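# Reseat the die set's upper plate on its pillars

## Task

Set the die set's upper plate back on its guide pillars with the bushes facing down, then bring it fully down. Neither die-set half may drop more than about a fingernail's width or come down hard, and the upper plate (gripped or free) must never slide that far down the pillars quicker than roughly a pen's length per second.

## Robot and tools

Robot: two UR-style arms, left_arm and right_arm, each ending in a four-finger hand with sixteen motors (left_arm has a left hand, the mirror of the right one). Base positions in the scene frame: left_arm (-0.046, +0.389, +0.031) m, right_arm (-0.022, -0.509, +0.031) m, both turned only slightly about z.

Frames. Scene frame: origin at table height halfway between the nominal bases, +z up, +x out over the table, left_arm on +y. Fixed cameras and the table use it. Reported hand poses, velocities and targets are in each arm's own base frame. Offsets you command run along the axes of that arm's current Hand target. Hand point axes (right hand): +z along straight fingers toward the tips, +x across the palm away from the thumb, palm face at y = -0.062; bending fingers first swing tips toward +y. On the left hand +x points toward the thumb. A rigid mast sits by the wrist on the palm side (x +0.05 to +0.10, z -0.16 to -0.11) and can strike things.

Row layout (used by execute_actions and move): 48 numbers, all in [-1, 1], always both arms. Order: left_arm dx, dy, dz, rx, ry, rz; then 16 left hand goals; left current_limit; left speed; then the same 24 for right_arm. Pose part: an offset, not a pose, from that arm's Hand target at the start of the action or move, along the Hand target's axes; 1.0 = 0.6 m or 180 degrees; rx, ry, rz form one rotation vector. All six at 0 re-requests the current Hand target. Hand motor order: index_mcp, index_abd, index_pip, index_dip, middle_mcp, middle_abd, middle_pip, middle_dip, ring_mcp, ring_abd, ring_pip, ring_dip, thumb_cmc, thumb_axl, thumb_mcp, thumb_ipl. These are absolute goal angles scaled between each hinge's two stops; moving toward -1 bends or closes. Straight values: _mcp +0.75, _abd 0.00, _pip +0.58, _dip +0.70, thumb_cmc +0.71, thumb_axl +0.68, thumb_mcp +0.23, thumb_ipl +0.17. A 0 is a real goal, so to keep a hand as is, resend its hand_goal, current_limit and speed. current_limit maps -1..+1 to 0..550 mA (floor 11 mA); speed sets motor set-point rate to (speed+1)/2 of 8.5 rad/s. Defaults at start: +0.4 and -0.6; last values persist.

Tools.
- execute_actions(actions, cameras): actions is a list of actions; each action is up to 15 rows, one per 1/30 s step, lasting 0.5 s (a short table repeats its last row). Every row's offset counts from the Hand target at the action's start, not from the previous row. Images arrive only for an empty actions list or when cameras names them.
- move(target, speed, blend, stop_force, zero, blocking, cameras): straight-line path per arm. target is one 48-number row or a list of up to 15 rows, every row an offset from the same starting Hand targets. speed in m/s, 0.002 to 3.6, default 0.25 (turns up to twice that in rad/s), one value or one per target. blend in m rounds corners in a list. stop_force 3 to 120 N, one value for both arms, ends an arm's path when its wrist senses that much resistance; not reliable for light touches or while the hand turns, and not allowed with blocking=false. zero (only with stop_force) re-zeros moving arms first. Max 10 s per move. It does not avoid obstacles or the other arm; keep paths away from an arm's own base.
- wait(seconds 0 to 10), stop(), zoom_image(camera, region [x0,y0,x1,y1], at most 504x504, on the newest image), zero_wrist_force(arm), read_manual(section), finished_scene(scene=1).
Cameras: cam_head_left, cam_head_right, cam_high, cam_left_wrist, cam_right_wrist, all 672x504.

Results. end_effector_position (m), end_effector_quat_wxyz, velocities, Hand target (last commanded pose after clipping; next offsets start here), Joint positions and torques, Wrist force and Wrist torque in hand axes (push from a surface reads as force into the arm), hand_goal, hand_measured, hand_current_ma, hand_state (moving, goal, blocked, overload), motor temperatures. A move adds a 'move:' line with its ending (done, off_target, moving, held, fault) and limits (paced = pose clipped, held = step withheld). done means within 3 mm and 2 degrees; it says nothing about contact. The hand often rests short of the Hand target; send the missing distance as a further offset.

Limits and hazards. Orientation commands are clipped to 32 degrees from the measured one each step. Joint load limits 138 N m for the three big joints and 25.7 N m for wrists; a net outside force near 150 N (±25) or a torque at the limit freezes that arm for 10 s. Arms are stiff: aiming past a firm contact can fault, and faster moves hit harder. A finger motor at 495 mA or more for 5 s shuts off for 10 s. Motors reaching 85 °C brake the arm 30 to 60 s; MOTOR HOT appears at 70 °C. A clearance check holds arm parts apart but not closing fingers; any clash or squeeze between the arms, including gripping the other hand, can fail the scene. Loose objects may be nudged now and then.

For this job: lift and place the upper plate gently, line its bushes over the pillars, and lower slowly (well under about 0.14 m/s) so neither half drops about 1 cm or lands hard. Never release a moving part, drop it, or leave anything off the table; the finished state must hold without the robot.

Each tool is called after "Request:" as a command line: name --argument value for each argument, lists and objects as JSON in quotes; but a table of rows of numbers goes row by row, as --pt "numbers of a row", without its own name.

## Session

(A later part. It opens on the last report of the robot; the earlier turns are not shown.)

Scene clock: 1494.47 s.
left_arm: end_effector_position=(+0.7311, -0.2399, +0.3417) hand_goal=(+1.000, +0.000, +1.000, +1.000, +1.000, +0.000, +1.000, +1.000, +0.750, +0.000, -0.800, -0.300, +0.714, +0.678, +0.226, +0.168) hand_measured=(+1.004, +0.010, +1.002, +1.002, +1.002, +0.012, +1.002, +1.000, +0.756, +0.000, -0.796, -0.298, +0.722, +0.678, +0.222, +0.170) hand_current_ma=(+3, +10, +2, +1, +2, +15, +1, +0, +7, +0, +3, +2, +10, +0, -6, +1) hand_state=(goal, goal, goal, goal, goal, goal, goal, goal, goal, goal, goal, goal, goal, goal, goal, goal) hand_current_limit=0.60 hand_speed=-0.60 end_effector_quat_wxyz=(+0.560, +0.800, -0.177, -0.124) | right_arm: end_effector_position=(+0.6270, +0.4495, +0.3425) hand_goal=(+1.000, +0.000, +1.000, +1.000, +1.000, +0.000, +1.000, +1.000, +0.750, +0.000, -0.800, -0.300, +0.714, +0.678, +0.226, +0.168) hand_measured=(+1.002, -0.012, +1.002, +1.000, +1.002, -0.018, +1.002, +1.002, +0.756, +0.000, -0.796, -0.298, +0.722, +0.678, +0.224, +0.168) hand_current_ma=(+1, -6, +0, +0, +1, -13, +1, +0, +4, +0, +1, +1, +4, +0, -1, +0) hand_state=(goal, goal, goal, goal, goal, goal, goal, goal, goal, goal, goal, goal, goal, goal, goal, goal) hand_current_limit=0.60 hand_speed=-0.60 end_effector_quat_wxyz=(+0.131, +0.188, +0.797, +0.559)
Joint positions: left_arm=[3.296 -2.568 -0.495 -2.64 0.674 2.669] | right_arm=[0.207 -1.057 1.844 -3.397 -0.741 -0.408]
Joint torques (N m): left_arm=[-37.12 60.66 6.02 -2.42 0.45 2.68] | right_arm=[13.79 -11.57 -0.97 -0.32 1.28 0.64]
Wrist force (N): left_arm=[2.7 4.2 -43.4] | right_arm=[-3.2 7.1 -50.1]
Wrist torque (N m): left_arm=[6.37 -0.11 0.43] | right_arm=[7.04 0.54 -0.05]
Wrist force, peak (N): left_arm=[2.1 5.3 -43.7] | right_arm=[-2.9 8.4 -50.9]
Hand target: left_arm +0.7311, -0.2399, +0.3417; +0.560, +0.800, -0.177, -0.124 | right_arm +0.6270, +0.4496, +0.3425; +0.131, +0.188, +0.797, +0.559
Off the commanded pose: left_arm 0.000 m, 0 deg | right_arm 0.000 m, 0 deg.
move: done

Request:
move --target '[0,0.00235,-0.00086,0,0,0,1,0,1,1,1,0,1,1,0.75,0,-0.8,-0.3,0.714,0.678,0.226,0.168,0.6,-0.6,0,0.00235,-0.00086,0,0,0,1,0,1,1,1,0,1,1,0.75,0,-0.8,-0.3,0.714,0.678,0.226,0.168,0.6,-0.6]' --speed 0.005 --cameras '["cam_head_left","cam_head_right","cam_high"]'

Request:
zoom_image --camera "cam_head_left" --region '[265, 190, 325, 265]'

Request:
zoom_image --camera "cam_head_right" --region '[275, 190, 335, 265]'

Request:
zoom_image --camera "cam_high" --region '[320, 262, 400, 342]'

Scene clock: 1509.37 s.
left_arm: end_effector_position=(+0.7311, -0.2399, +0.3432) hand_goal=(+1.000, +0.000, +1.000, +1.000, +1.000, +0.000, +1.000, +1.000, +0.750, +0.000, -0.800, -0.300, +0.714, +0.678, +0.226, +0.168) hand_measured=(+1.004, +0.010, +1.002, +1.002, +1.002, +0.012, +1.002, +1.000, +0.756, +0.000, -0.796, -0.298, +0.722, +0.678, +0.222, +0.170) hand_current_ma=(+3, +11, +2, +1, +2, +16, +1, +0, +7, +0, +3, +2, +10, +0, -6, +1) hand_state=(goal, goal, goal, goal, goal, goal, goal, goal, goal, goal, goal, goal, goal, goal, goal, goal) hand_current_limit=0.60 hand_speed=-0.60 end_effector_quat_wxyz=(+0.560, +0.800, -0.177, -0.124) | right_arm: end_effector_position=(+0.6270, +0.4496, +0.3438) hand_goal=(+1.000, +0.000, +1.000, +1.000, +1.000, +0.000, +1.000, +1.000, +0.750, +0.000, -0.800, -0.300, +0.714, +0.678, +0.226, +0.168) hand_measured=(+1.002, -0.010, +1.002, +1.000, +1.004, -0.018, +1.002, +1.002, +0.756, +0.000, -0.796, -0.298, +0.722, +0.678, +0.224, +0.168) hand_current_ma=(+1, -6, +0, +0, +1, -13, +1, +0, +4, +0, +1, +1, +4, +0, -1, +0) hand_state=(goal, goal, goal, goal, goal, goal, goal, goal, goal, goal, goal, goal, goal, goal, goal, goal) hand_current_limit=0.60 hand_speed=-0.60 end_effector_quat_wxyz=(+0.131, +0.188, +0.797, +0.558)
Joint positions: left_arm=[3.296 -2.569 -0.49 -2.645 0.674 2.669] | right_arm=[0.207 -1.06 1.843 -3.393 -0.741 -0.408]
Joint torques (N m): left_arm=[-25.51 57.97 21.91 -6.82 -4.44 0.41] | right_arm=[18.67 -50.76 -39.92 -5.61 2.17 0.9]
Wrist force (N): left_arm=[2.0 -15.8 -25.8] | right_arm=[-1.8 -19.4 -28.5]
Wrist torque (N m): left_arm=[4.91 -0.08 0.52] | right_arm=[5.06 0.49 -0.18]
Wrist force, peak (N): left_arm=[2.2 5.7 -43.7] | right_arm=[-2.8 8.7 -51.4]
Hand target: left_arm +0.7311, -0.2399, +0.3432; +0.560, +0.800, -0.177, -0.124 | right_arm +0.6270, +0.4496, +0.3440; +0.131, +0.188, +0.797, +0.559
Off the commanded pose: left_arm 0.000 m, 0 deg | right_arm 0.000 m, 0 deg.
move: done
Images, in order (width x height): cam_head_left 672x504, cam_head_right 672x504, cam_high 672x504.

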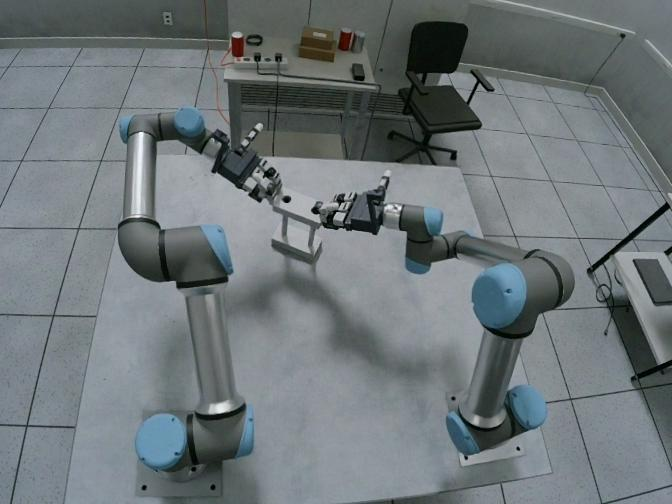

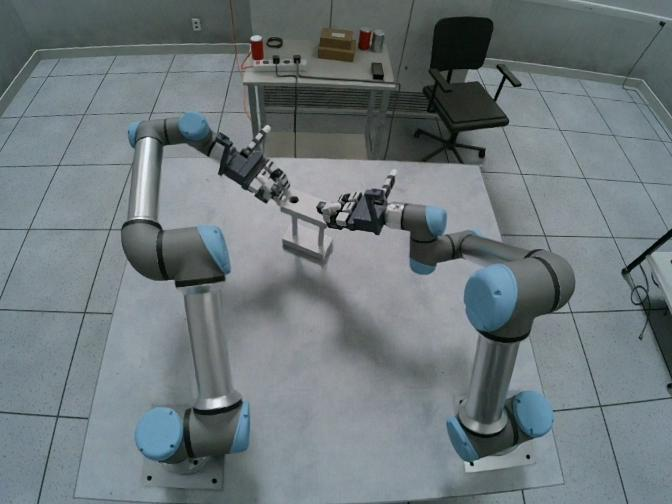

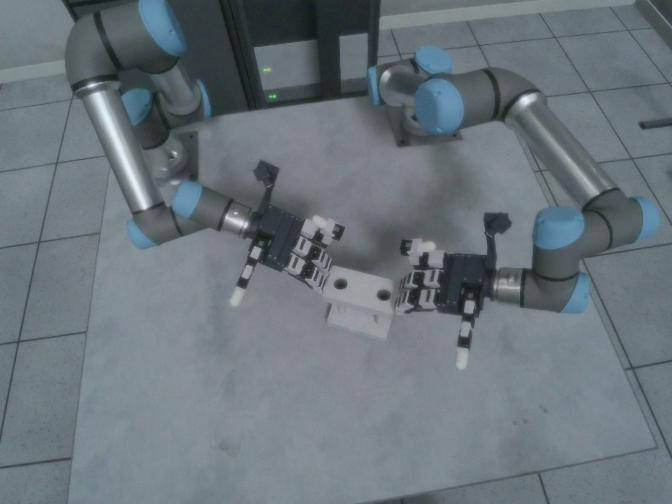

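Scaled by 6.720 from the camera's 672x504 image, which has a finer 960x720 frame.

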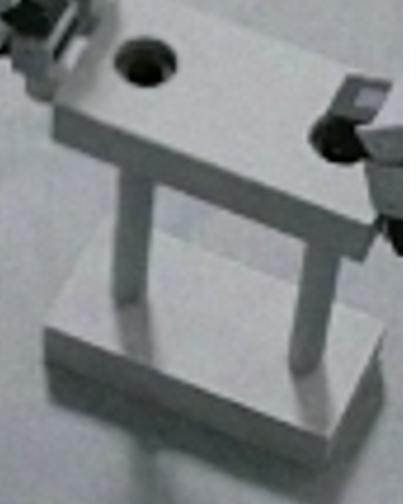

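Scaled by 6.720 from the camera's 672x504 image, which has a finer 960x720 frame.

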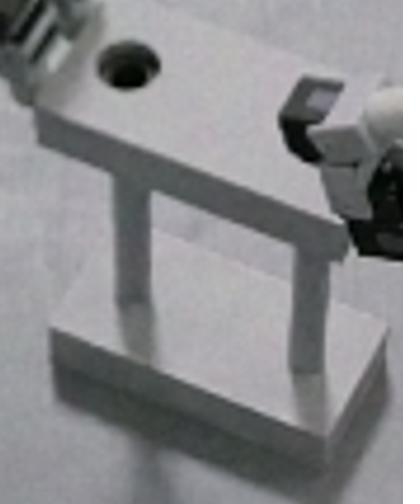

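Scaled by 6.300 from the camera's 672x504 image, which has a finer 960x720 frame.

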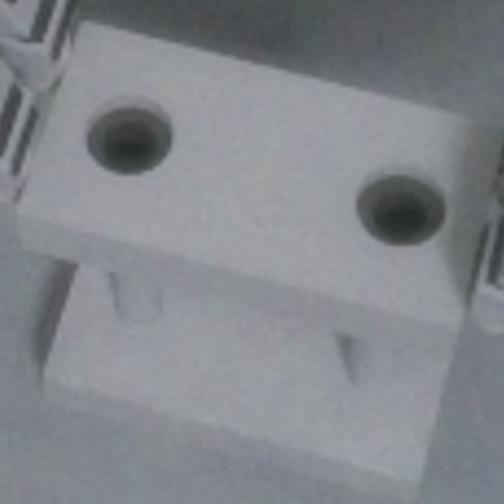

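Request:
move --pt "0 0.00157 -0.00057 0 0 0 1 0 1 1 1 0 1 1 0.75 0 -0.8 -0.3 0.714 0.678 0.226 0.168 0.6 -0.6 0 0.00157 -0.00057 0 0 0 1 0 1 1 1 0 1 1 0.75 0 -0.8 -0.3 0.714 0.678 0.226 0.168 0.6 -0.6" --pt "-0.00271 0.00201 0.00064 0 0 0 1 0 1 1 1 0 1 1 0.75 0 -0.8 -0.3 0.714 0.678 0.226 0.168 0.6 -0.6 0.00271 0.00113 -0.00178 0 0 0 1 0 1 1 1 0 1 1 0.75 0 -0.8 -0.3 0.714 0.678 0.226 0.168 0.6 -0.6" --pt "-0.00271 -0.00066 0.00161 0 0 0 1 0 1 1 1 0 1 1 0.75 0 -0.8 -0.3 0.714 0.678 0.226 0.168 0.6 -0.6 0.00271 -0.00154 -0.00081 0 0 0 1 0 1 1 1 0 1 1 0.75 0 -0.8 -0.3 0.714 0.678 0.226 0.168 0.6 -0.6" --speed 0.005

Scene clock: 1527.73 s.
left_arm: end_effector_position=(+0.7293, -0.2399, +0.3424) hand_goal=(+1.000, +0.000, +1.000, +1.000, +1.000, +0.000, +1.000, +1.000, +0.750, +0.000, -0.800, -0.300, +0.714, +0.678, +0.226, +0.168) hand_measured=(+1.004, +0.010, +1.002, +1.002, +1.002, +0.012, +1.002, +1.000, +0.756, +0.000, -0.796, -0.298, +0.722, +0.678, +0.222, +0.170) hand_current_ma=(+3, +11, +2, +1, +3, +16, +1, +0, +7, +0, +3, +2, +10, +0, -6, +1) hand_state=(goal, goal, goal, goal, goal, goal, goal, goal, goal, goal, goal, goal, goal, goal, goal, goal) hand_current_limit=0.60 hand_speed=-0.60 end_effector_quat_wxyz=(+0.560, +0.800, -0.177, -0.124) | right_arm: end_effector_position=(+0.6252, +0.4496, +0.3433) hand_goal=(+1.000, +0.000, +1.000, +1.000, +1.000, +0.000, +1.000, +1.000, +0.750, +0.000, -0.800, -0.300, +0.714, +0.678, +0.226, +0.168) hand_measured=(+1.002, -0.012, +1.002, +1.000, +1.004, -0.018, +1.002, +1.002, +0.756, +0.000, -0.796, -0.298, +0.722, +0.678, +0.224, +0.168) hand_current_ma=(+1, -6, +0, +0, +1, -13, +1, +0, +4, +0, +1, +1, +4, +0, -1, +0) hand_state=(goal, goal, goal, goal, goal, goal, goal, goal, goal, goal, goal, goal, goal, goal, goal, goal) hand_current_limit=0.60 hand_speed=-0.60 end_effector_quat_wxyz=(+0.131, +0.188, +0.797, +0.559)
Joint positions: left_arm=[3.296 -2.56 -0.509 -2.635 0.674 2.67] | right_arm=[0.207 -1.061 1.848 -3.398 -0.742 -0.408]
Joint torques (N m): left_arm=[-15.49 76.21 16.77 -3.5 -2.28 2.21] | right_arm=[20.5 -33.77 -14.54 -5.52 2.16 0.63]
Wrist force (N): left_arm=[1.9 -14.8 -28.0] | right_arm=[-1.2 -20.2 -29.5]
Wrist torque (N m): left_arm=[5.07 -0.08 0.41] | right_arm=[5.26 0.55 -0.12]
Wrist force, peak (N): left_arm=[2.2 -17.8 -27.4] | right_arm=[-1.7 -20.0 -30.8]
Hand target: left_arm +0.7293, -0.2399, +0.3425; +0.560, +0.800, -0.177, -0.124 | right_arm +0.6252, +0.4496, +0.3433; +0.131, +0.188, +0.797, +0.559
Off the commanded pose: left_arm 0.000 m, 0 deg | right_arm 0.000 m, 0 deg.
move: done

Request:
move --target '[0,-0.00078,0.00028,0,0,0,1,0,1,1,1,0,1,1,0.75,0,-0.8,-0.3,0.714,0.678,0.226,0.168,0.6,-0.6,0,-0.00078,0.00028,0,0,0,1,0,1,1,1,0,1,1,0.75,0,-0.8,-0.3,0.714,0.678,0.226,0.168,0.6,-0.6]' --speed 0.005

Scene clock: 1529.93 s.
left_arm: end_effector_position=(+0.7293, -0.2399, +0.3420) hand_goal=(+1.000, +0.000, +1.000, +1.000, +1.000, +0.000, +1.000, +1.000, +0.750, +0.000, -0.800, -0.300, +0.714, +0.678, +0.226, +0.168) hand_measured=(+1.002, +0.010, +1.002, +1.002, +1.002, +0.012, +1.002, +1.000, +0.756, +0.000, -0.796, -0.298, +0.722, +0.678, +0.222, +0.170) hand_current_ma=(+3, +11, +2, +1, +2, +16, +1, +0, +7, +0, +3, +2, +10, +0, -6, +1) hand_state=(goal, goal, goal, goal, goal, goal, goal, goal, goal, goal, goal, goal, goal, goal, goal, goal) hand_current_limit=0.60 hand_speed=-0.60 end_effector_quat_wxyz=(+0.560, +0.800, -0.177, -0.123) | right_arm: end_effector_position=(+0.6252, +0.4496, +0.3428) hand_goal=(+1.000, +0.000, +1.000, +1.000, +1.000, +0.000, +1.000, +1.000, +0.750, +0.000, -0.800, -0.300, +0.714, +0.678, +0.226, +0.168) hand_measured=(+1.002, -0.012, +1.002, +1.000, +1.004, -0.018, +1.002, +1.002, +0.756, +0.000, -0.796, -0.298, +0.722, +0.678, +0.224, +0.168) hand_current_ma=(+1, -6, +0, +0, +1, -13, +1, +0, +4, +0, +1, +1, +4, +0, -1, +0) hand_state=(goal, goal, goal, goal, goal, goal, goal, goal, goal, goal, goal, goal, goal, goal, goal, goal) hand_current_limit=0.60 hand_speed=-0.60 end_effector_quat_wxyz=(+0.131, +0.188, +0.797, +0.559)
Joint positions: left_arm=[3.296 -2.56 -0.511 -2.633 0.674 2.67] | right_arm=[0.207 -1.061 1.848 -3.399 -0.742 -0.408]
Joint torques (N m): left_arm=[-18.71 65.53 8.61 -1.76 -2.29 -1.62] | right_arm=[18.87 -27.71 -11.8 -5.54 4.4 -0.55]
Wrist force (N): left_arm=[2.1 -1.2 -34.9] | right_arm=[-1.7 -17.4 -35.7]
Wrist torque (N m): left_arm=[5.35 -0.17 0.35] | right_arm=[6.05 0.60 -0.10]
Wrist force, peak (N): left_arm=[1.7 0.3 -35.2] | right_arm=[-1.6 -16.4 -36.3]
Hand target: left_arm +0.7293, -0.2399, +0.3420; +0.560, +0.800, -0.177, -0.124 | right_arm +0.6252, +0.4496, +0.3428; +0.131, +0.188, +0.797, +0.559
Off the commanded pose: left_arm 0.000 m, 0 deg | right_arm 0.000 m, 0 deg.
move: done

Request:
move --pt "0 0.00125 -0.00046 0 0 0 1 0 1 1 1 0 1 1 0.75 0 -0.8 -0.3 0.714 0.678 0.226 0.168 0.6 -0.6 0 0.00125 -0.00046 0 0 0 1 0 1 1 1 0 1 1 0.75 0 -0.8 -0.3 0.714 0.678 0.226 0.168 0.6 -0.6" --pt "-0.0018 0.00125 -0.00046 0 0.00209 -0.00076 1 0 1 1 1 0 1 1 0.75 0 -0.8 -0.3 0.714 0.678 0.226 0.168 0.6 -0.6 -0.00064 0.00125 -0.00046 0 0.00209 -0.00076 1 0 1 1 1 0 1 1 0.75 0 -0.8 -0.3 0.714 0.678 0.226 0.168 0.6 -0.6" --pt "-0.0018 0 0 0 0.00209 -0.00076 1 0 1 1 1 0 1 1 0.75 0 -0.8 -0.3 0.714 0.678 0.226 0.168 0.6 -0.6 -0.00064 0 0 0 0.00209 -0.00076 1 0 1 1 1 0 1 1 0.75 0 -0.8 -0.3 0.714 0.678 0.226 0.168 0.6 -0.6" --speed 0.005

Scene clock: 1539.90 s.
left_arm: end_effector_position=(+0.7284, -0.2394, +0.3419) hand_goal=(+1.000, +0.000, +1.000, +1.000, +1.000, +0.000, +1.000, +1.000, +0.750, +0.000, -0.800, -0.300, +0.714, +0.678, +0.226, +0.168) hand_measured=(+1.004, +0.010, +1.002, +1.002, +1.002, +0.012, +1.002, +1.000, +0.756, +0.000, -0.796, -0.298, +0.722, +0.678, +0.222, +0.170) hand_current_ma=(+3, +10, +2, +1, +3, +15, +1, +0, +7, +0, +3, +2, +10, +0, -6, +1) hand_state=(goal, goal, goal, goal, goal, goal, goal, goal, goal, goal, goal, goal, goal, goal, goal, goal) hand_current_limit=0.60 hand_speed=-0.60 end_effector_quat_wxyz=(+0.561, +0.800, -0.174, -0.122) | right_arm: end_effector_position=(+0.6255, +0.4494, +0.3429) hand_goal=(+1.000, +0.000, +1.000, +1.000, +1.000, +0.000, +1.000, +1.000, +0.750, +0.000, -0.800, -0.300, +0.714, +0.678, +0.226, +0.168) hand_measured=(+1.002, -0.012, +1.002, +1.000, +1.004, -0.018, +1.002, +1.002, +0.756, +0.000, -0.796, -0.298, +0.722, +0.678, +0.224, +0.168) hand_current_ma=(+1, -7, +0, +0, +1, -14, +1, +0, +4, +0, +1, +1, +4, +0, -1, +0) hand_state=(goal, goal, goal, goal, goal, goal, goal, goal, goal, goal, goal, goal, goal, goal, goal, goal) hand_current_limit=0.60 hand_speed=-0.60 end_effector_quat_wxyz=(+0.129, +0.185, +0.798, +0.559)
Joint positions: left_arm=[3.298 -2.546 -0.538 -2.617 0.669 2.665] | right_arm=[0.205 -1.06 1.846 -3.392 -0.733 -0.415]
Joint torques (N m): left_arm=[-19.4 77.05 17.92 -3.32 -3.84 -1.04] | right_arm=[6.06 -35.43 -13.65 -5.53 2.37 0.74]
Wrist force (N): left_arm=[1.4 -14.1 -26.1] | right_arm=[-1.1 -18.7 -33.0]
Wrist torque (N m): left_arm=[4.86 -0.13 0.44] | right_arm=[5.67 0.55 -0.04]
Wrist force, peak (N): left_arm=[1.7 -0.1 -35.2] | right_arm=[-1.3 -16.0 -36.8]
Hand target: left_arm +0.7283, -0.2395, +0.3420; +0.561, +0.800, -0.174, -0.122 | right_arm +0.6255, +0.4494, +0.3428; +0.129, +0.185, +0.798, +0.559
Off the commanded pose: left_arm 0.000 m, 0 deg | right_arm 0.000 m, 0 deg.
move: done

Request:
move --target '[0,-0.00078,0.00028,0,0,0,1,0,1,1,1,0,1,1,0.75,0,-0.8,-0.3,0.714,0.678,0.226,0.168,0.6,-0.6,0,-0.00078,0.00028,0,0,0,1,0,1,1,1,0,1,1,0.75,0,-0.8,-0.3,0.714,0.678,0.226,0.168,0.6,-0.6]' --speed 0.005

Scene clock: 1550.77 s.
left_arm: end_effector_position=(+0.7283, -0.2395, +0.3414) hand_goal=(+1.000, +0.000, +1.000, +1.000, +1.000, +0.000, +1.000, +1.000, +0.750, +0.000, -0.800, -0.300, +0.714, +0.678, +0.226, +0.168) hand_measured=(+1.004, +0.010, +1.002, +1.002, +1.002, +0.012, +1.002, +1.000, +0.756, +0.000, -0.796, -0.298, +0.722, +0.678, +0.222, +0.170) hand_current_ma=(+3, +11, +2, +1, +3, +15, +1, +0, +7, +0, +3, +2, +10, +0, -6, +1) hand_state=(goal, goal, goal, goal, goal, goal, goal, goal, goal, goal, goal, goal, goal, goal, goal, goal) hand_current_limit=0.60 hand_speed=-0.60 end_effector_quat_wxyz=(+0.561, +0.800, -0.174, -0.122) | right_arm: end_effector_position=(+0.6255, +0.4494, +0.3423) hand_goal=(+1.000, +0.000, +1.000, +1.000, +1.000, +0.000, +1.000, +1.000, +0.750, +0.000, -0.800, -0.300, +0.714, +0.678, +0.226, +0.168) hand_measured=(+1.002, -0.012, +1.002, +1.000, +1.004, -0.018, +1.002, +1.002, +0.756, +0.000, -0.796, -0.298, +0.722, +0.678, +0.224, +0.168) hand_current_ma=(+1, -7, +0, +0, +1, -14, +1, +0, +4, +0, +1, +1, +4, +0, -1, +0) hand_state=(goal, goal, goal, goal, goal, goal, goal, goal, goal, goal, goal, goal, goal, goal, goal, goal) hand_current_limit=0.60 hand_speed=-0.60 end_effector_quat_wxyz=(+0.129, +0.185, +0.798, +0.559)
Joint positions: left_arm=[3.298 -2.546 -0.539 -2.615 0.67 2.665] | right_arm=[0.205 -1.059 1.846 -3.393 -0.733 -0.415]
Joint torques (N m): left_arm=[-36.37 77.43 13.95 -2.66 -1.82 2.76] | right_arm=[19.76 -30.17 -13.37 -6.21 1.82 0.97]
Wrist force (N): left_arm=[2.4 -17.3 -23.7] | right_arm=[-1.5 -19.7 -31.5]
Wrist torque (N m): left_arm=[4.55 -0.01 0.60] | right_arm=[5.56 0.51 -0.11]
Wrist force, peak (N): left_arm=[1.4 -15.2 -26.0] | right_arm=[-1.3 -18.4 -34.0]
Hand target: left_arm +0.7283, -0.2395, +0.3415; +0.561, +0.800, -0.174, -0.122 | right_arm +0.6255, +0.4494, +0.3423; +0.129, +0.185, +0.798, +0.559
Off the commanded pose: left_arm 0.000 m, 0 deg | right_arm 0.000 m, 0 deg.
move: done

Request:
move --target '[0,-0.00072,0.00044,0,0,0,1,0,1,1,1,0,1,1,0.75,0,-0.8,-0.3,0.714,0.678,0.226,0.168,0.6,-0.6,0,-0.00084,0.00012,0,0,0,1,0,1,1,1,0,1,1,0.75,0,-0.8,-0.3,0.714,0.678,0.226,0.168,0.6,-0.6]' --speed 0.005

Request:
move --target '[0,-0.00078,0.00028,0,0,0,1,0,1,1,1,0,1,1,0.75,0,-0.8,-0.3,0.714,0.678,0.226,0.168,0.6,-0.6,0,-0.00078,0.00028,0,0,0,1,0,1,1,1,0,1,1,0.75,0,-0.8,-0.3,0.714,0.678,0.226,0.168,0.6,-0.6]' --speed 0.005

Scene clock: 1554.47 s.
left_arm: end_effector_position=(+0.7283, -0.2395, +0.3410) hand_goal=(+1.000, +0.000, +1.000, +1.000, +1.000, +0.000, +1.000, +1.000, +0.750, +0.000, -0.800, -0.300, +0.714, +0.678, +0.226, +0.168) hand_measured=(+1.002, +0.010, +1.002, +1.002, +1.002, +0.012, +1.002, +1.000, +0.756, +0.000, -0.796, -0.298, +0.722, +0.678, +0.222, +0.170) hand_current_ma=(+3, +11, +2, +1, +2, +16, +1, +0, +7, +0, +3, +2, +10, +0, -6, +1) hand_state=(goal, goal, goal, goal, goal, goal, goal, goal, goal, goal, goal, goal, goal, goal, goal, goal) hand_current_limit=0.60 hand_speed=-0.60 end_effector_quat_wxyz=(+0.561, +0.800, -0.174, -0.122) | right_arm: end_effector_position=(+0.6254, +0.4493, +0.3418) hand_goal=(+1.000, +0.000, +1.000, +1.000, +1.000, +0.000, +1.000, +1.000, +0.750, +0.000, -0.800, -0.300, +0.714, +0.678, +0.226, +0.168) hand_measured=(+1.002, -0.012, +1.002, +1.000, +1.004, -0.018, +1.002, +1.002, +0.756, +0.000, -0.796, -0.298, +0.722, +0.678, +0.224, +0.168) hand_current_ma=(+1, -7, +0, +0, +1, -14, +1, +0, +4, +0, +1, +1, +4, +0, -1, +0) hand_state=(goal, goal, goal, goal, goal, goal, goal, goal, goal, goal, goal, goal, goal, goal, goal, goal) hand_current_limit=0.60 hand_speed=-0.60 end_effector_quat_wxyz=(+0.129, +0.185, +0.798, +0.559)
Joint positions: left_arm=[3.298 -2.545 -0.541 -2.614 0.669 2.665] | right_arm=[0.205 -1.058 1.847 -3.394 -0.733 -0.415]
Joint torques (N m): left_arm=[-38.89 69.69 11.58 -2.1 -3.72 -1.89] | right_arm=[1.75 -28.57 -12.69 -5.73 5.24 -1.65]
Wrist force (N): left_arm=[2.0 -7.3 -28.8] | right_arm=[-1.1 -17.4 -34.3]
Wrist torque (N m): left_arm=[4.87 -0.08 0.52] | right_arm=[5.84 0.51 -0.05]
Wrist force, peak (N): left_arm=[2.1 -8.5 -28.8] | right_arm=[-1.3 -16.9 -35.1]
Hand target: left_arm +0.7283, -0.2396, +0.3410; +0.561, +0.800, -0.174, -0.122 | right_arm +0.6255, +0.4493, +0.3418; +0.129, +0.185, +0.798, +0.559
Off the commanded pose: left_arm 0.000 m, 0 deg | right_arm 0.000 m, 0 deg.
move: done

Scene clock: 1555.17 s.
left_arm: end_effector_position=(+0.7283, -0.2396, +0.3405) hand_goal=(+1.000, +0.000, +1.000, +1.000, +1.000, +0.000, +1.000, +1.000, +0.750, +0.000, -0.800, -0.300, +0.714, +0.678, +0.226, +0.168) hand_measured=(+1.002, +0.010, +1.002, +1.002, +1.002, +0.012, +1.002, +1.000, +0.756, +0.000, -0.796, -0.298, +0.722, +0.678, +0.222, +0.170) hand_current_ma=(+2, +11, +2, +1, +2, +16, +1, +0, +7, +0, +3, +2, +10, +0, -6, +1) hand_state=(goal, goal, goal, goal, goal, goal, goal, goal, goal, goal, goal, goal, goal, goal, goal, goal) hand_current_limit=0.60 hand_speed=-0.60 end_effector_quat_wxyz=(+0.561, +0.800, -0.174, -0.122) | right_arm: end_effector_position=(+0.6255, +0.4493, +0.3413) hand_goal=(+1.000, +0.000, +1.000, +1.000, +1.000, +0.000, +1.000, +1.000, +0.750, +0.000, -0.800, -0.300, +0.714, +0.678, +0.226, +0.168) hand_measured=(+1.002, -0.014, +1.002, +1.000, +1.004, -0.020, +1.002, +1.002, +0.756, +0.000, -0.796, -0.298, +0.722, +0.678, +0.224, +0.168) hand_current_ma=(+1, -9, +1, +0, +1, -16, +1, +0, +4, +0, +1, +1, +4, +0, -1, +0) hand_state=(goal, goal, goal, goal, goal, blocked, goal, goal, goal, goal, goal, goal, goal, goal, goal, goal) hand_current_limit=0.60 hand_speed=-0.60 end_effector_quat_wxyz=(+0.129, +0.185, +0.798, +0.559)
Joint positions: left_arm=[3.298 -2.545 -0.543 -2.612 0.669 2.665] | right_arm=[0.204 -1.057 1.847 -3.395 -0.733 -0.415]
Joint torques (N m): left_arm=[-38.84 60.09 6.07 -1.37 -2.01 -2.24] | right_arm=[4.08 -26.51 -11.88 -5.03 5.17 -1.61]
Wrist force (N): left_arm=[1.0 6.7 -36.4] | right_arm=[-0.8 -14.7 -39.1]
Wrist torque (N m): left_arm=[5.33 -0.10 0.36] | right_arm=[6.41 0.52 -0.02]
Wrist force, peak (N): left_arm=[1.5 6.0 -36.5] | right_arm=[-0.9 -14.7 -39.1]
Hand target: left_arm +0.7283, -0.2395, +0.3405; +0.561, +0.800, -0.174, -0.122 | right_arm +0.6255, +0.4493, +0.3413; +0.129, +0.185, +0.798, +0.559
Off the commanded pose: left_arm 0.000 m, 0 deg | right_arm 0.000 m, 0 deg.
move: done

Request:
move --pt "0 0.00188 -0.00068 0 0 0 1 0 1 1 1 0 1 1 0.75 0 -0.8 -0.3 0.714 0.678 0.226 0.168 0.6 -0.6 0 0.00188 -0.00068 0 0 0 1 0 1 1 1 0 1 1 0.75 0 -0.8 -0.3 0.714 0.678 0.226 0.168 0.6 -0.6" --pt "-0.00135 0.00197 -0.00044 0 0.00157 -0.00057 1 0 1 1 1 0 1 1 0.75 0 -0.8 -0.3 0.714 0.678 0.226 0.168 0.6 -0.6 -0.00048 0.00179 -0.00092 0 0.00157 -0.00057 1 0 1 1 1 0 1 1 0.75 0 -0.8 -0.3 0.714 0.678 0.226 0.168 0.6 -0.6" --pt "-0.00135 0.00087 -0.00004 0 0.00157 -0.00057 1 0 1 1 1 0 1 1 0.75 0 -0.8 -0.3 0.714 0.678 0.226 0.168 0.6 -0.6 -0.00048 0.00069 -0.00052 0 0.00157 -0.00057 1 0 1 1 1 0 1 1 0.75 0 -0.8 -0.3 0.714 0.678 0.226 0.168 0.6 -0.6" --speed 0.005

Request:
move --target '[0,-0.00078,0.00028,0,0,0,1,0,1,1,1,0,1,1,0.75,0,-0.8,-0.3,0.714,0.678,0.226,0.168,0.6,-0.6,0,-0.00078,0.00028,0,0,0,1,0,1,1,1,0,1,1,0.75,0,-0.8,-0.3,0.714,0.678,0.226,0.168,0.6,-0.6]' --speed 0.005

Scene clock: 1564.90 s.
left_arm: end_effector_position=(+0.7275, -0.2394, +0.3410) hand_goal=(+1.000, +0.000, +1.000, +1.000, +1.000, +0.000, +1.000, +1.000, +0.750, +0.000, -0.800, -0.300, +0.714, +0.678, +0.226, +0.168) hand_measured=(+1.004, +0.014, +1.002, +1.002, +1.004, +0.018, +1.002, +1.000, +0.756, +0.000, -0.796, -0.298, +0.722, +0.678, +0.222, +0.170) hand_current_ma=(+3, +18, +2, +1, +3, +24, +2, +1, +7, +0, +3, +2, +10, +0, -6, +1) hand_state=(goal, goal, goal, goal, goal, goal, goal, goal, goal, goal, goal, goal, goal, goal, goal, goal) hand_current_limit=0.60 hand_speed=-0.60 end_effector_quat_wxyz=(+0.561, +0.801, -0.172, -0.120) | right_arm: end_effector_position=(+0.6257, +0.4491, +0.3419) hand_goal=(+1.000, +0.000, +1.000, +1.000, +1.000, +0.000, +1.000, +1.000, +0.750, +0.000, -0.800, -0.300, +0.714, +0.678, +0.226, +0.168) hand_measured=(+1.002, -0.014, +1.002, +1.000, +1.004, -0.020, +1.002, +1.002, +0.756, +0.000, -0.796, -0.298, +0.722, +0.678, +0.224, +0.168) hand_current_ma=(+1, -8, +1, +0, +1, -15, +1, +0, +4, +0, +1, +1, +4, +0, -1, +0) hand_state=(goal, goal, goal, goal, goal, goal, goal, goal, goal, goal, goal, goal, goal, goal, goal, goal) hand_current_limit=0.60 hand_speed=-0.60 end_effector_quat_wxyz=(+0.128, +0.183, +0.798, +0.559)
Joint positions: left_arm=[3.299 -2.535 -0.561 -2.601 0.666 2.661] | right_arm=[0.202 -1.058 1.845 -3.389 -0.727 -0.421]
Joint torques (N m): left_arm=[-18.34 67.39 13.2 -3.07 -2.09 -0.94] | right_arm=[4.93 -34.34 -12 -5.45 2.01 0.94]
Wrist force (N): left_arm=[2.7 -8.7 -32.3] | right_arm=[-1.1 -18.6 -30.7]
Wrist torque (N m): left_arm=[5.36 -0.11 0.58] | right_arm=[5.43 0.43 -0.04]
Wrist force, peak (N): left_arm=[1.2 6.5 -36.8] | right_arm=[-0.8 -14.9 -39.3]
Hand target: left_arm +0.7275, -0.2394, +0.3410; +0.561, +0.801, -0.172, -0.120 | right_arm +0.6257, +0.4491, +0.3418; +0.128, +0.183, +0.798, +0.559
Off the commanded pose: left_arm 0.000 m, 0 deg | right_arm 0.000 m, 0 deg.
move: done

Scene clock: 1565.60 s.
left_arm: end_effector_position=(+0.7275, -0.2394, +0.3405) hand_goal=(+1.000, +0.000, +1.000, +1.000, +1.000, +0.000, +1.000, +1.000, +0.750, +0.000, -0.800, -0.300, +0.714, +0.678, +0.226, +0.168) hand_measured=(+1.002, +0.014, +1.002, +1.002, +1.002, +0.018, +1.002, +1.000, +0.756, +0.000, -0.796, -0.298, +0.722, +0.678, +0.222, +0.170) hand_current_ma=(+2, +18, +2, +1, +2, +24, +2, +1, +7, +0, +3, +2, +10, +0, -6, +1) hand_state=(goal, goal, goal, goal, goal, goal, goal, goal, goal, goal, goal, goal, goal, goal, goal, goal) hand_current_limit=0.60 hand_speed=-0.60 end_effector_quat_wxyz=(+0.561, +0.801, -0.172, -0.120) | right_arm: end_effector_position=(+0.6257, +0.4490, +0.3413) hand_goal=(+1.000, +0.000, +1.000, +1.000, +1.000, +0.000, +1.000, +1.000, +0.750, +0.000, -0.800, -0.300, +0.714, +0.678, +0.226, +0.168) hand_measured=(+1.002, -0.014, +1.002, +1.000, +1.004, -0.020, +1.002, +1.002, +0.756, +0.000, -0.796, -0.298, +0.722, +0.678, +0.224, +0.168) hand_current_ma=(+1, -8, +1, +0, +1, -15, +1, +0, +4, +0, +1, +1, +4, +0, -1, +0) hand_state=(goal, goal, goal, goal, goal, goal, goal, goal, goal, goal, goal, goal, goal, goal, goal, goal) hand_current_limit=0.60 hand_speed=-0.60 end_effector_quat_wxyz=(+0.128, +0.183, +0.798, +0.559)
Joint positions: left_arm=[3.299 -2.535 -0.563 -2.6 0.666 2.661] | right_arm=[0.202 -1.057 1.846 -3.39 -0.727 -0.421]
Joint torques (N m): left_arm=[-19.37 59.92 7.13 -1.55 0.5 1.07] | right_arm=[12.84 -27.35 -11.89 -5.21 1.4 1.15]
Wrist force (N): left_arm=[2.0 5.9 -38.5] | right_arm=[-0.8 -15.6 -35.7]
Wrist torque (N m): left_arm=[5.60 -0.13 0.48] | right_arm=[5.96 0.44 -0.04]
Wrist force, peak (N): left_arm=[1.8 6.8 -38.5] | right_arm=[-0.8 -14.9 -36.1]
Hand target: left_arm +0.7275, -0.2394, +0.3405; +0.561, +0.801, -0.172, -0.120 | right_arm +0.6257, +0.4491, +0.3413; +0.128, +0.183, +0.798, +0.559
Off the commanded pose: left_arm 0.000 m, 0 deg | right_arm 0.000 m, 0 deg.
move: done

Request:
execute_actions --actions '[]'

Request:
zoom_image --camera "cam_high" --region '[330, 275, 350, 292]'

Request:
zoom_image --camera "cam_high" --region '[373, 286, 393, 303]'

Request:
zoom_image --camera "cam_right_wrist" --region '[230, 100, 350, 220]'

Request:
zoom_image --camera "cam_left_wrist" --region '[310, 110, 430, 230]'

Scene clock: 1574.53 s.
left_arm: end_effector_position=(+0.7275, -0.2393, +0.3405) hand_goal=(+1.000, +0.000, +1.000, +1.000, +1.000, +0.000, +1.000, +1.000, +0.750, +0.000, -0.800, -0.300, +0.714, +0.678, +0.226, +0.168) hand_measured=(+1.002, +0.014, +1.002, +1.002, +1.002, +0.018, +1.002, +1.000, +0.756, +0.000, -0.796, -0.298, +0.722, +0.678, +0.222, +0.170) hand_current_ma=(+2, +18, +2, +1, +2, +24, +2, +1, +7, +0, +3, +2, +10, +0, -6, +1) hand_state=(goal, goal, goal, goal, goal, goal, goal, goal, goal, goal, goal, goal, goal, goal, goal, goal) hand_current_limit=0.60 hand_speed=-0.60 end_effector_quat_wxyz=(+0.561, +0.801, -0.172, -0.120) | right_arm: end_effector_position=(+0.6257, +0.4491, +0.3413) hand_goal=(+1.000, +0.000, +1.000, +1.000, +1.000, +0.000, +1.000, +1.000, +0.750, +0.000, -0.800, -0.300, +0.714, +0.678, +0.226, +0.168) hand_measured=(+1.002, -0.014, +1.002, +1.000, +1.004, -0.020, +1.002, +1.002, +0.756, +0.000, -0.796, -0.298, +0.722, +0.678, +0.224, +0.168) hand_current_ma=(+1, -8, +1, +0, +1, -15, +1, +0, +4, +0, +1, +1, +4, +0, -1, +0) hand_state=(goal, goal, goal, goal, goal, goal, goal, goal, goal, goal, goal, goal, goal, goal, goal, goal) hand_current_limit=0.60 hand_speed=-0.60 end_effector_quat_wxyz=(+0.128, +0.183, +0.798, +0.559)
Joint positions: left_arm=[3.299 -2.535 -0.563 -2.6 0.666 2.661] | right_arm=[0.202 -1.057 1.846 -3.39 -0.727 -0.421]
Joint velocities: within noise
Joint torques (N m): left_arm=[-26.93 44.49 7.94 -4.42 0.7 2.72] | right_arm=[20.02 -28.19 -12.94 -3.88 1.38 1.25]
Motor temperatures (°C): left_arm=[42 33 32 42 44 43] | right_arm=[32 35 38 40 43 38]
Wrist force (N): left_arm=[1.8 6.4 -38.4] | right_arm=[-0.8 -15.0 -36.0]
Wrist torque (N m): left_arm=[5.57 -0.11 0.47] | right_arm=[5.97 0.44 -0.04]
Wrist force, peak (N): left_arm=[1.6 6.9 -38.8] | right_arm=[-0.6 -15.2 -36.1]
Hand target: left_arm +0.7275, -0.2394, +0.3405; +0.561, +0.801, -0.172, -0.120 | right_arm +0.6257, +0.4491, +0.3413; +0.128, +0.183, +0.798, +0.559
Off the commanded pose: left_arm 0.000 m, 0 deg | right_arm 0.000 m, 0 deg.

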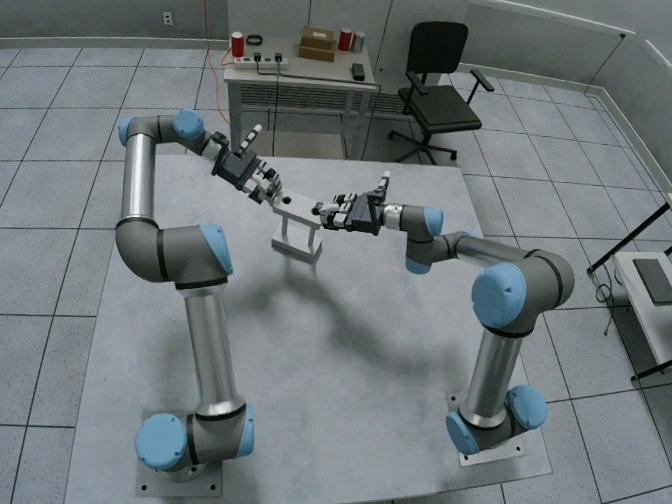

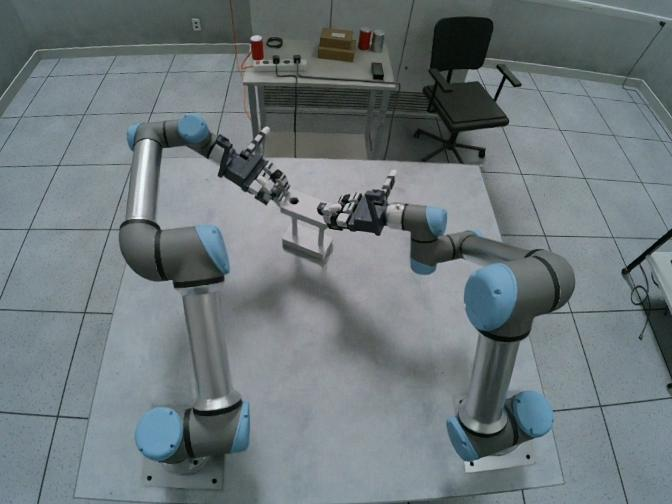

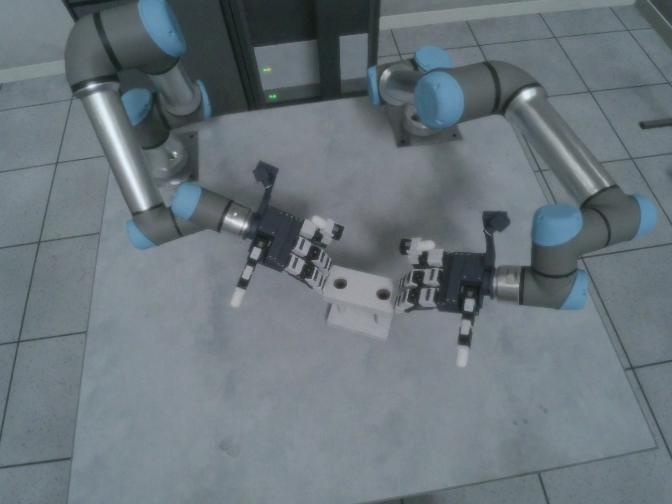

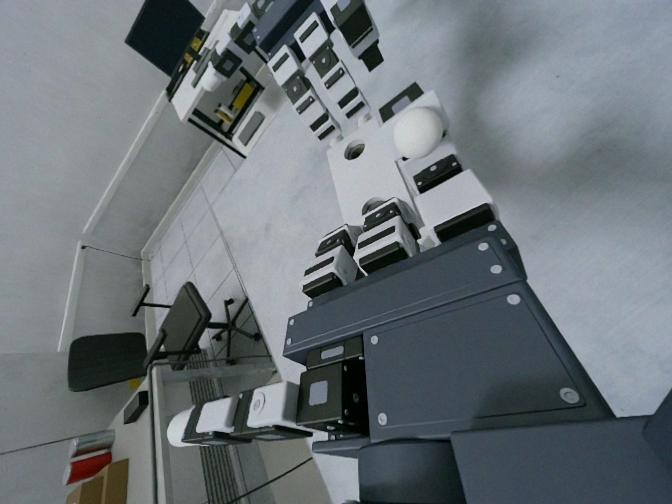

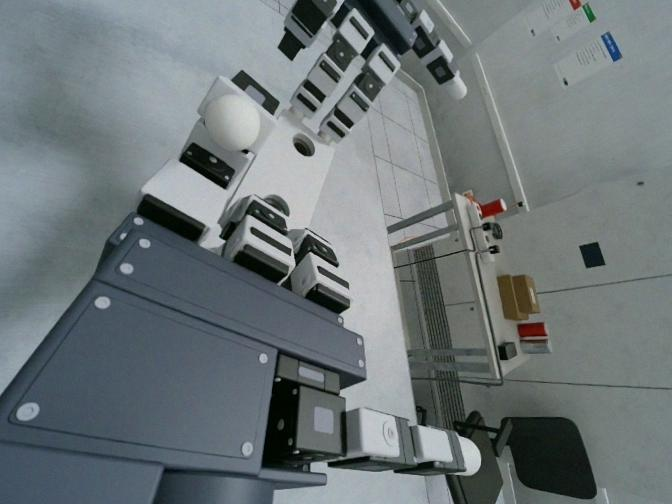

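Scaled by 25.200 from the camera's 672x504 image, which has a finer 960x720 frame.

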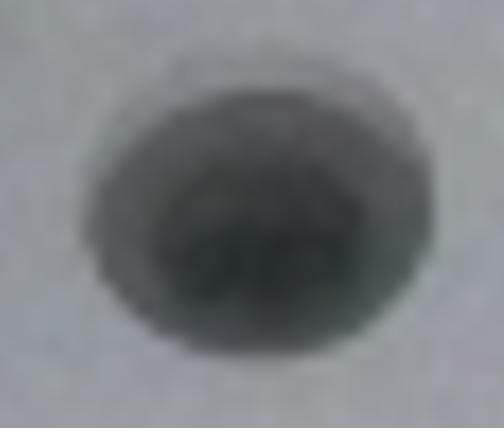

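Scaled by 25.200 from the camera's 672x504 image, which has a finer 960x720 frame.

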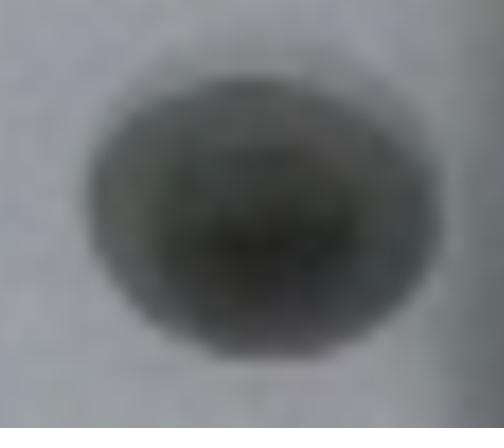

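Scaled by 4.200 from the camera's 672x504 image, which has a finer 960x720 frame.

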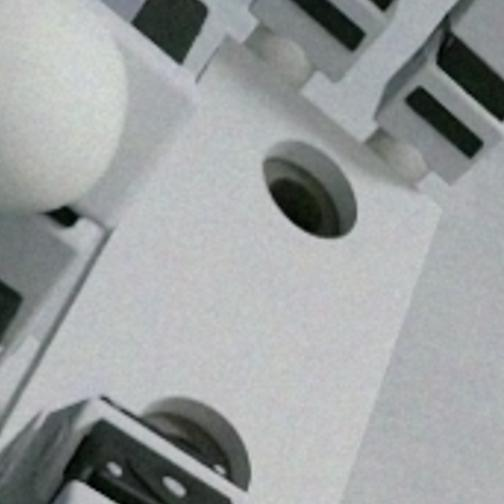

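Scaled by 4.200 from the camera's 672x504 image, which has a finer 960x720 frame.

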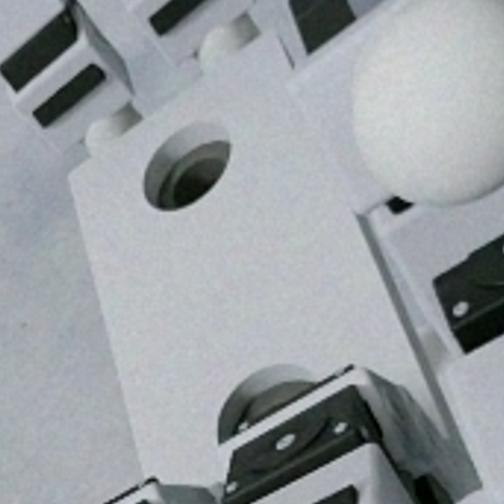

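Request:
move --pt "0 0.00188 -0.00068 0 0 0 1 0 1 1 1 0 1 1 0.75 0 -0.8 -0.3 0.714 0.678 0.226 0.168 0.6 -0.6 0 0.00188 -0.00068 0 0 0 1 0 1 1 1 0 1 1 0.75 0 -0.8 -0.3 0.714 0.678 0.226 0.168 0.6 -0.6" --pt "0 0.00205 -0.00021 0 0 0 1 0 1 1 1 0 1 1 0.75 0 -0.8 -0.3 0.714 0.678 0.226 0.168 0.6 -0.6 0 0.00171 -0.00115 0 0 0 1 0 1 1 1 0 1 1 0.75 0 -0.8 -0.3 0.714 0.678 0.226 0.168 0.6 -0.6" --pt "0 0.00095 0.00019 0 0 0 1 0 1 1 1 0 1 1 0.75 0 -0.8 -0.3 0.714 0.678 0.226 0.168 0.6 -0.6 0 0.00061 -0.00075 0 0 0 1 0 1 1 1 0 1 1 0.75 0 -0.8 -0.3 0.714 0.678 0.226 0.168 0.6 -0.6" --speed 0.005

Scene clock: 1597.03 s.
left_arm: end_effector_position=(+0.7274, -0.2396, +0.3410) hand_goal=(+1.000, +0.000, +1.000, +1.000, +1.000, +0.000, +1.000, +1.000, +0.750, +0.000, -0.800, -0.300, +0.714, +0.678, +0.226, +0.168) hand_measured=(+1.004, +0.014, +1.002, +1.002, +1.002, +0.016, +1.002, +1.000, +0.756, +0.000, -0.796, -0.298, +0.722, +0.678, +0.222, +0.170) hand_current_ma=(+3, +17, +2, +1, +3, +23, +2, +1, +7, +0, +3, +2, +10, +0, -6, +1) hand_state=(goal, goal, goal, goal, goal, goal, goal, goal, goal, goal, goal, goal, goal, goal, goal, goal) hand_current_limit=0.60 hand_speed=-0.60 end_effector_quat_wxyz=(+0.561, +0.801, -0.172, -0.120) | right_arm: end_effector_position=(+0.6255, +0.4488, +0.3419) hand_goal=(+1.000, +0.000, +1.000, +1.000, +1.000, +0.000, +1.000, +1.000, +0.750, +0.000, -0.800, -0.300, +0.714, +0.678, +0.226, +0.168) hand_measured=(+1.002, -0.012, +1.002, +1.000, +1.004, -0.018, +1.002, +1.002, +0.756, +0.000, -0.796, -0.298, +0.722, +0.678, +0.224, +0.168) hand_current_ma=(+1, -7, +1, +0, +1, -14, +1, +0, +4, +0, +1, +1, +4, +0, -1, +0) hand_state=(goal, goal, goal, goal, goal, goal, goal, goal, goal, goal, goal, goal, goal, goal, goal, goal) hand_current_limit=0.60 hand_speed=-0.60 end_effector_quat_wxyz=(+0.128, +0.183, +0.798, +0.559)
Joint positions: left_arm=[3.299 -2.534 -0.562 -2.6 0.666 2.661] | right_arm=[0.202 -1.058 1.846 -3.389 -0.726 -0.421]
Joint torques (N m): left_arm=[-42.47 69.96 12.88 -2.61 -3.65 -2.04] | right_arm=[0.51 -30.73 -12.55 -5.45 5.23 -1.68]
Wrist force (N): left_arm=[1.6 -7.8 -32.3] | right_arm=[-1.4 -18.9 -28.2]
Wrist torque (N m): left_arm=[5.39 -0.14 0.42] | right_arm=[5.05 0.42 -0.10]
Wrist force, peak (N): left_arm=[1.8 6.7 -38.7] | right_arm=[-0.8 -15.1 -36.2]
Hand target: left_arm +0.7274, -0.2396, +0.3410; +0.561, +0.801, -0.172, -0.120 | right_arm +0.6255, +0.4488, +0.3418; +0.128, +0.183, +0.798, +0.559
Off the commanded pose: left_arm 0.000 m, 0 deg | right_arm 0.000 m, 0 deg.
move: done

Request:
move --pt "0 0.00125 -0.00046 0 0 0 1 0 1 1 1 0 1 1 0.75 0 -0.8 -0.3 0.714 0.678 0.226 0.168 0.6 -0.6 0 0.00125 -0.00046 0 0 0 1 0 1 1 1 0 1 1 0.75 0 -0.8 -0.3 0.714 0.678 0.226 0.168 0.6 -0.6" --pt "0.00068 0.00116 -0.0007 0 -0.00078 0.00029 1 0 1 1 1 0 1 1 0.75 0 -0.8 -0.3 0.714 0.678 0.226 0.168 0.6 -0.6 0.00024 0.00134 -0.00022 0 -0.00078 0.00029 1 0 1 1 1 0 1 1 0.75 0 -0.8 -0.3 0.714 0.678 0.226 0.168 0.6 -0.6" --pt "0.00068 -0.00009 -0.00024 0 -0.00078 0.00029 1 0 1 1 1 0 1 1 0.75 0 -0.8 -0.3 0.714 0.678 0.226 0.168 0.6 -0.6 0.00024 0.00009 0.00024 0 -0.00078 0.00029 1 0 1 1 1 0 1 1 0.75 0 -0.8 -0.3 0.714 0.678 0.226 0.168 0.6 -0.6" --speed 0.005

Scene clock: 1607.33 s.
left_arm: end_effector_position=(+0.7278, -0.2396, +0.3409) hand_goal=(+1.000, +0.000, +1.000, +1.000, +1.000, +0.000, +1.000, +1.000, +0.750, +0.000, -0.800, -0.300, +0.714, +0.678, +0.226, +0.168) hand_measured=(+1.004, +0.010, +1.002, +1.002, +1.002, +0.014, +1.002, +1.000, +0.756, +0.000, -0.796, -0.298, +0.722, +0.678, +0.222, +0.170) hand_current_ma=(+3, +12, +2, +1, +2, +17, +2, +1, +7, +0, +3, +2, +10, +0, -6, +1) hand_state=(goal, goal, goal, goal, goal, goal, goal, goal, goal, goal, goal, goal, goal, goal, goal, goal) hand_current_limit=0.60 hand_speed=-0.60 end_effector_quat_wxyz=(+0.561, +0.801, -0.173, -0.121) | right_arm: end_effector_position=(+0.6255, +0.4490, +0.3419) hand_goal=(+1.000, +0.000, +1.000, +1.000, +1.000, +0.000, +1.000, +1.000, +0.750, +0.000, -0.800, -0.300, +0.714, +0.678, +0.226, +0.168) hand_measured=(+1.002, -0.012, +1.002, +1.000, +1.004, -0.018, +1.002, +1.002, +0.756, +0.000, -0.796, -0.298, +0.722, +0.678, +0.224, +0.168) hand_current_ma=(+1, -7, +1, +0, +1, -14, +1, +0, +4, +0, +1, +1, +4, +0, -1, +0) hand_state=(goal, goal, goal, goal, goal, goal, goal, goal, goal, goal, goal, goal, goal, goal, goal, goal) hand_current_limit=0.60 hand_speed=-0.60 end_effector_quat_wxyz=(+0.128, +0.184, +0.798, +0.559)
Joint positions: left_arm=[3.298 -2.54 -0.552 -2.607 0.668 2.663] | right_arm=[0.203 -1.058 1.847 -3.392 -0.73 -0.418]
Joint torques (N m): left_arm=[-37.52 70.68 13.48 -2.22 -3.37 2.39] | right_arm=[20.6 -29.77 -12.78 -4.96 4.93 -1.46]
Wrist force (N): left_arm=[1.2 -5.3 -30.6] | right_arm=[-1.0 -17.2 -32.7]
Wrist torque (N m): left_arm=[5.04 -0.11 0.26] | right_arm=[5.56 0.54 -0.17]
Wrist force, peak (N): left_arm=[1.7 -7.6 -32.7] | right_arm=[-1.0 -17.2 -32.7]
Hand target: left_arm +0.7278, -0.2397, +0.3410; +0.561, +0.801, -0.173, -0.121 | right_arm +0.6255, +0.4490, +0.3418; +0.128, +0.184, +0.798, +0.559
Off the commanded pose: left_arm 0.000 m, 0 deg | right_arm 0.000 m, 0 deg.
move: done

Request:
move --pt "0 0.00125 -0.00046 0 0 0 1 0 1 1 1 0 1 1 0.75 0 -0.8 -0.3 0.714 0.678 0.226 0.168 0.6 -0.6 0 0.00125 -0.00046 0 0 0 1 0 1 1 1 0 1 1 0.75 0 -0.8 -0.3 0.714 0.678 0.226 0.168 0.6 -0.6" --pt "0.0061 0.00125 -0.00046 0 -0.0019 -0.00522 1 0 1 1 1 0 1 1 0.75 0 -0.8 -0.3 0.714 0.678 0.226 0.168 0.6 -0.6 -0.0061 0.00125 -0.00046 0 0.0019 0.00522 1 0 1 1 1 0 1 1 0.75 0 -0.8 -0.3 0.714 0.678 0.226 0.168 0.6 -0.6" --pt "0.0061 0 0 0 -0.0019 -0.00522 1 0 1 1 1 0 1 1 0.75 0 -0.8 -0.3 0.714 0.678 0.226 0.168 0.6 -0.6 -0.0061 0 0 0 0.0019 0.00522 1 0 1 1 1 0 1 1 0.75 0 -0.8 -0.3 0.714 0.678 0.226 0.168 0.6 -0.6" --speed 0.006

Scene clock: 1622.87 s.
left_arm: end_effector_position=(+0.7312, -0.2412, +0.3409) hand_goal=(+1.000, +0.000, +1.000, +1.000, +1.000, +0.000, +1.000, +1.000, +0.750, +0.000, -0.800, -0.300, +0.714, +0.678, +0.226, +0.168) hand_measured=(+1.004, +0.010, +1.002, +1.002, +1.002, +0.014, +1.002, +1.000, +0.756, +0.000, -0.796, -0.298, +0.722, +0.678, +0.222, +0.170) hand_current_ma=(+3, +12, +2, +1, +2, +17, +2, +1, +7, +0, +3, +2, +10, +0, -6, +1) hand_state=(goal, goal, goal, goal, goal, goal, goal, goal, goal, goal, goal, goal, goal, goal, goal, goal) hand_current_limit=0.60 hand_speed=-0.60 end_effector_quat_wxyz=(+0.559, +0.802, -0.168, -0.128) | right_arm: end_effector_position=(+0.6288, +0.4474, +0.3419) hand_goal=(+1.000, +0.000, +1.000, +1.000, +1.000, +0.000, +1.000, +1.000, +0.750, +0.000, -0.800, -0.300, +0.714, +0.678, +0.226, +0.168) hand_measured=(+1.002, -0.012, +1.002, +1.000, +1.004, -0.018, +1.002, +1.002, +0.756, +0.000, -0.796, -0.298, +0.722, +0.678, +0.224, +0.168) hand_current_ma=(+1, -7, +1, +0, +1, -14, +1, +0, +4, +0, +1, +1, +4, +0, -1, +0) hand_state=(goal, goal, goal, goal, goal, goal, goal, goal, goal, goal, goal, goal, goal, goal, goal, goal) hand_current_limit=0.60 hand_speed=-0.60 end_effector_quat_wxyz=(+0.121, +0.189, +0.797, +0.561)
Joint positions: left_arm=[3.296 -2.556 -0.519 -2.626 0.671 2.648] | right_arm=[0.199 -1.056 1.841 -3.382 -0.721 -0.407]
Joint torques (N m): left_arm=[-36.52 70.73 11.15 -2.43 -2.07 1.24] | right_arm=[4.99 -34.14 -11.37 -5.05 3.68 -0.61]
Wrist force (N): left_arm=[1.2 -5.2 -32.2] | right_arm=[-1.7 -17.6 -34.5]
Wrist torque (N m): left_arm=[5.26 -0.07 0.43] | right_arm=[5.86 0.52 -0.26]
Wrist force, peak (N): left_arm=[1.5 -5.6 -33.2] | right_arm=[-1.4 -17.6 -34.8]
Hand target: left_arm +0.7311, -0.2412, +0.3410; +0.559, +0.802, -0.168, -0.128 | right_arm +0.6288, +0.4474, +0.3418; +0.121, +0.189, +0.797, +0.561
Off the commanded pose: left_arm 0.000 m, 0 deg | right_arm 0.000 m, 0 deg.
move: done


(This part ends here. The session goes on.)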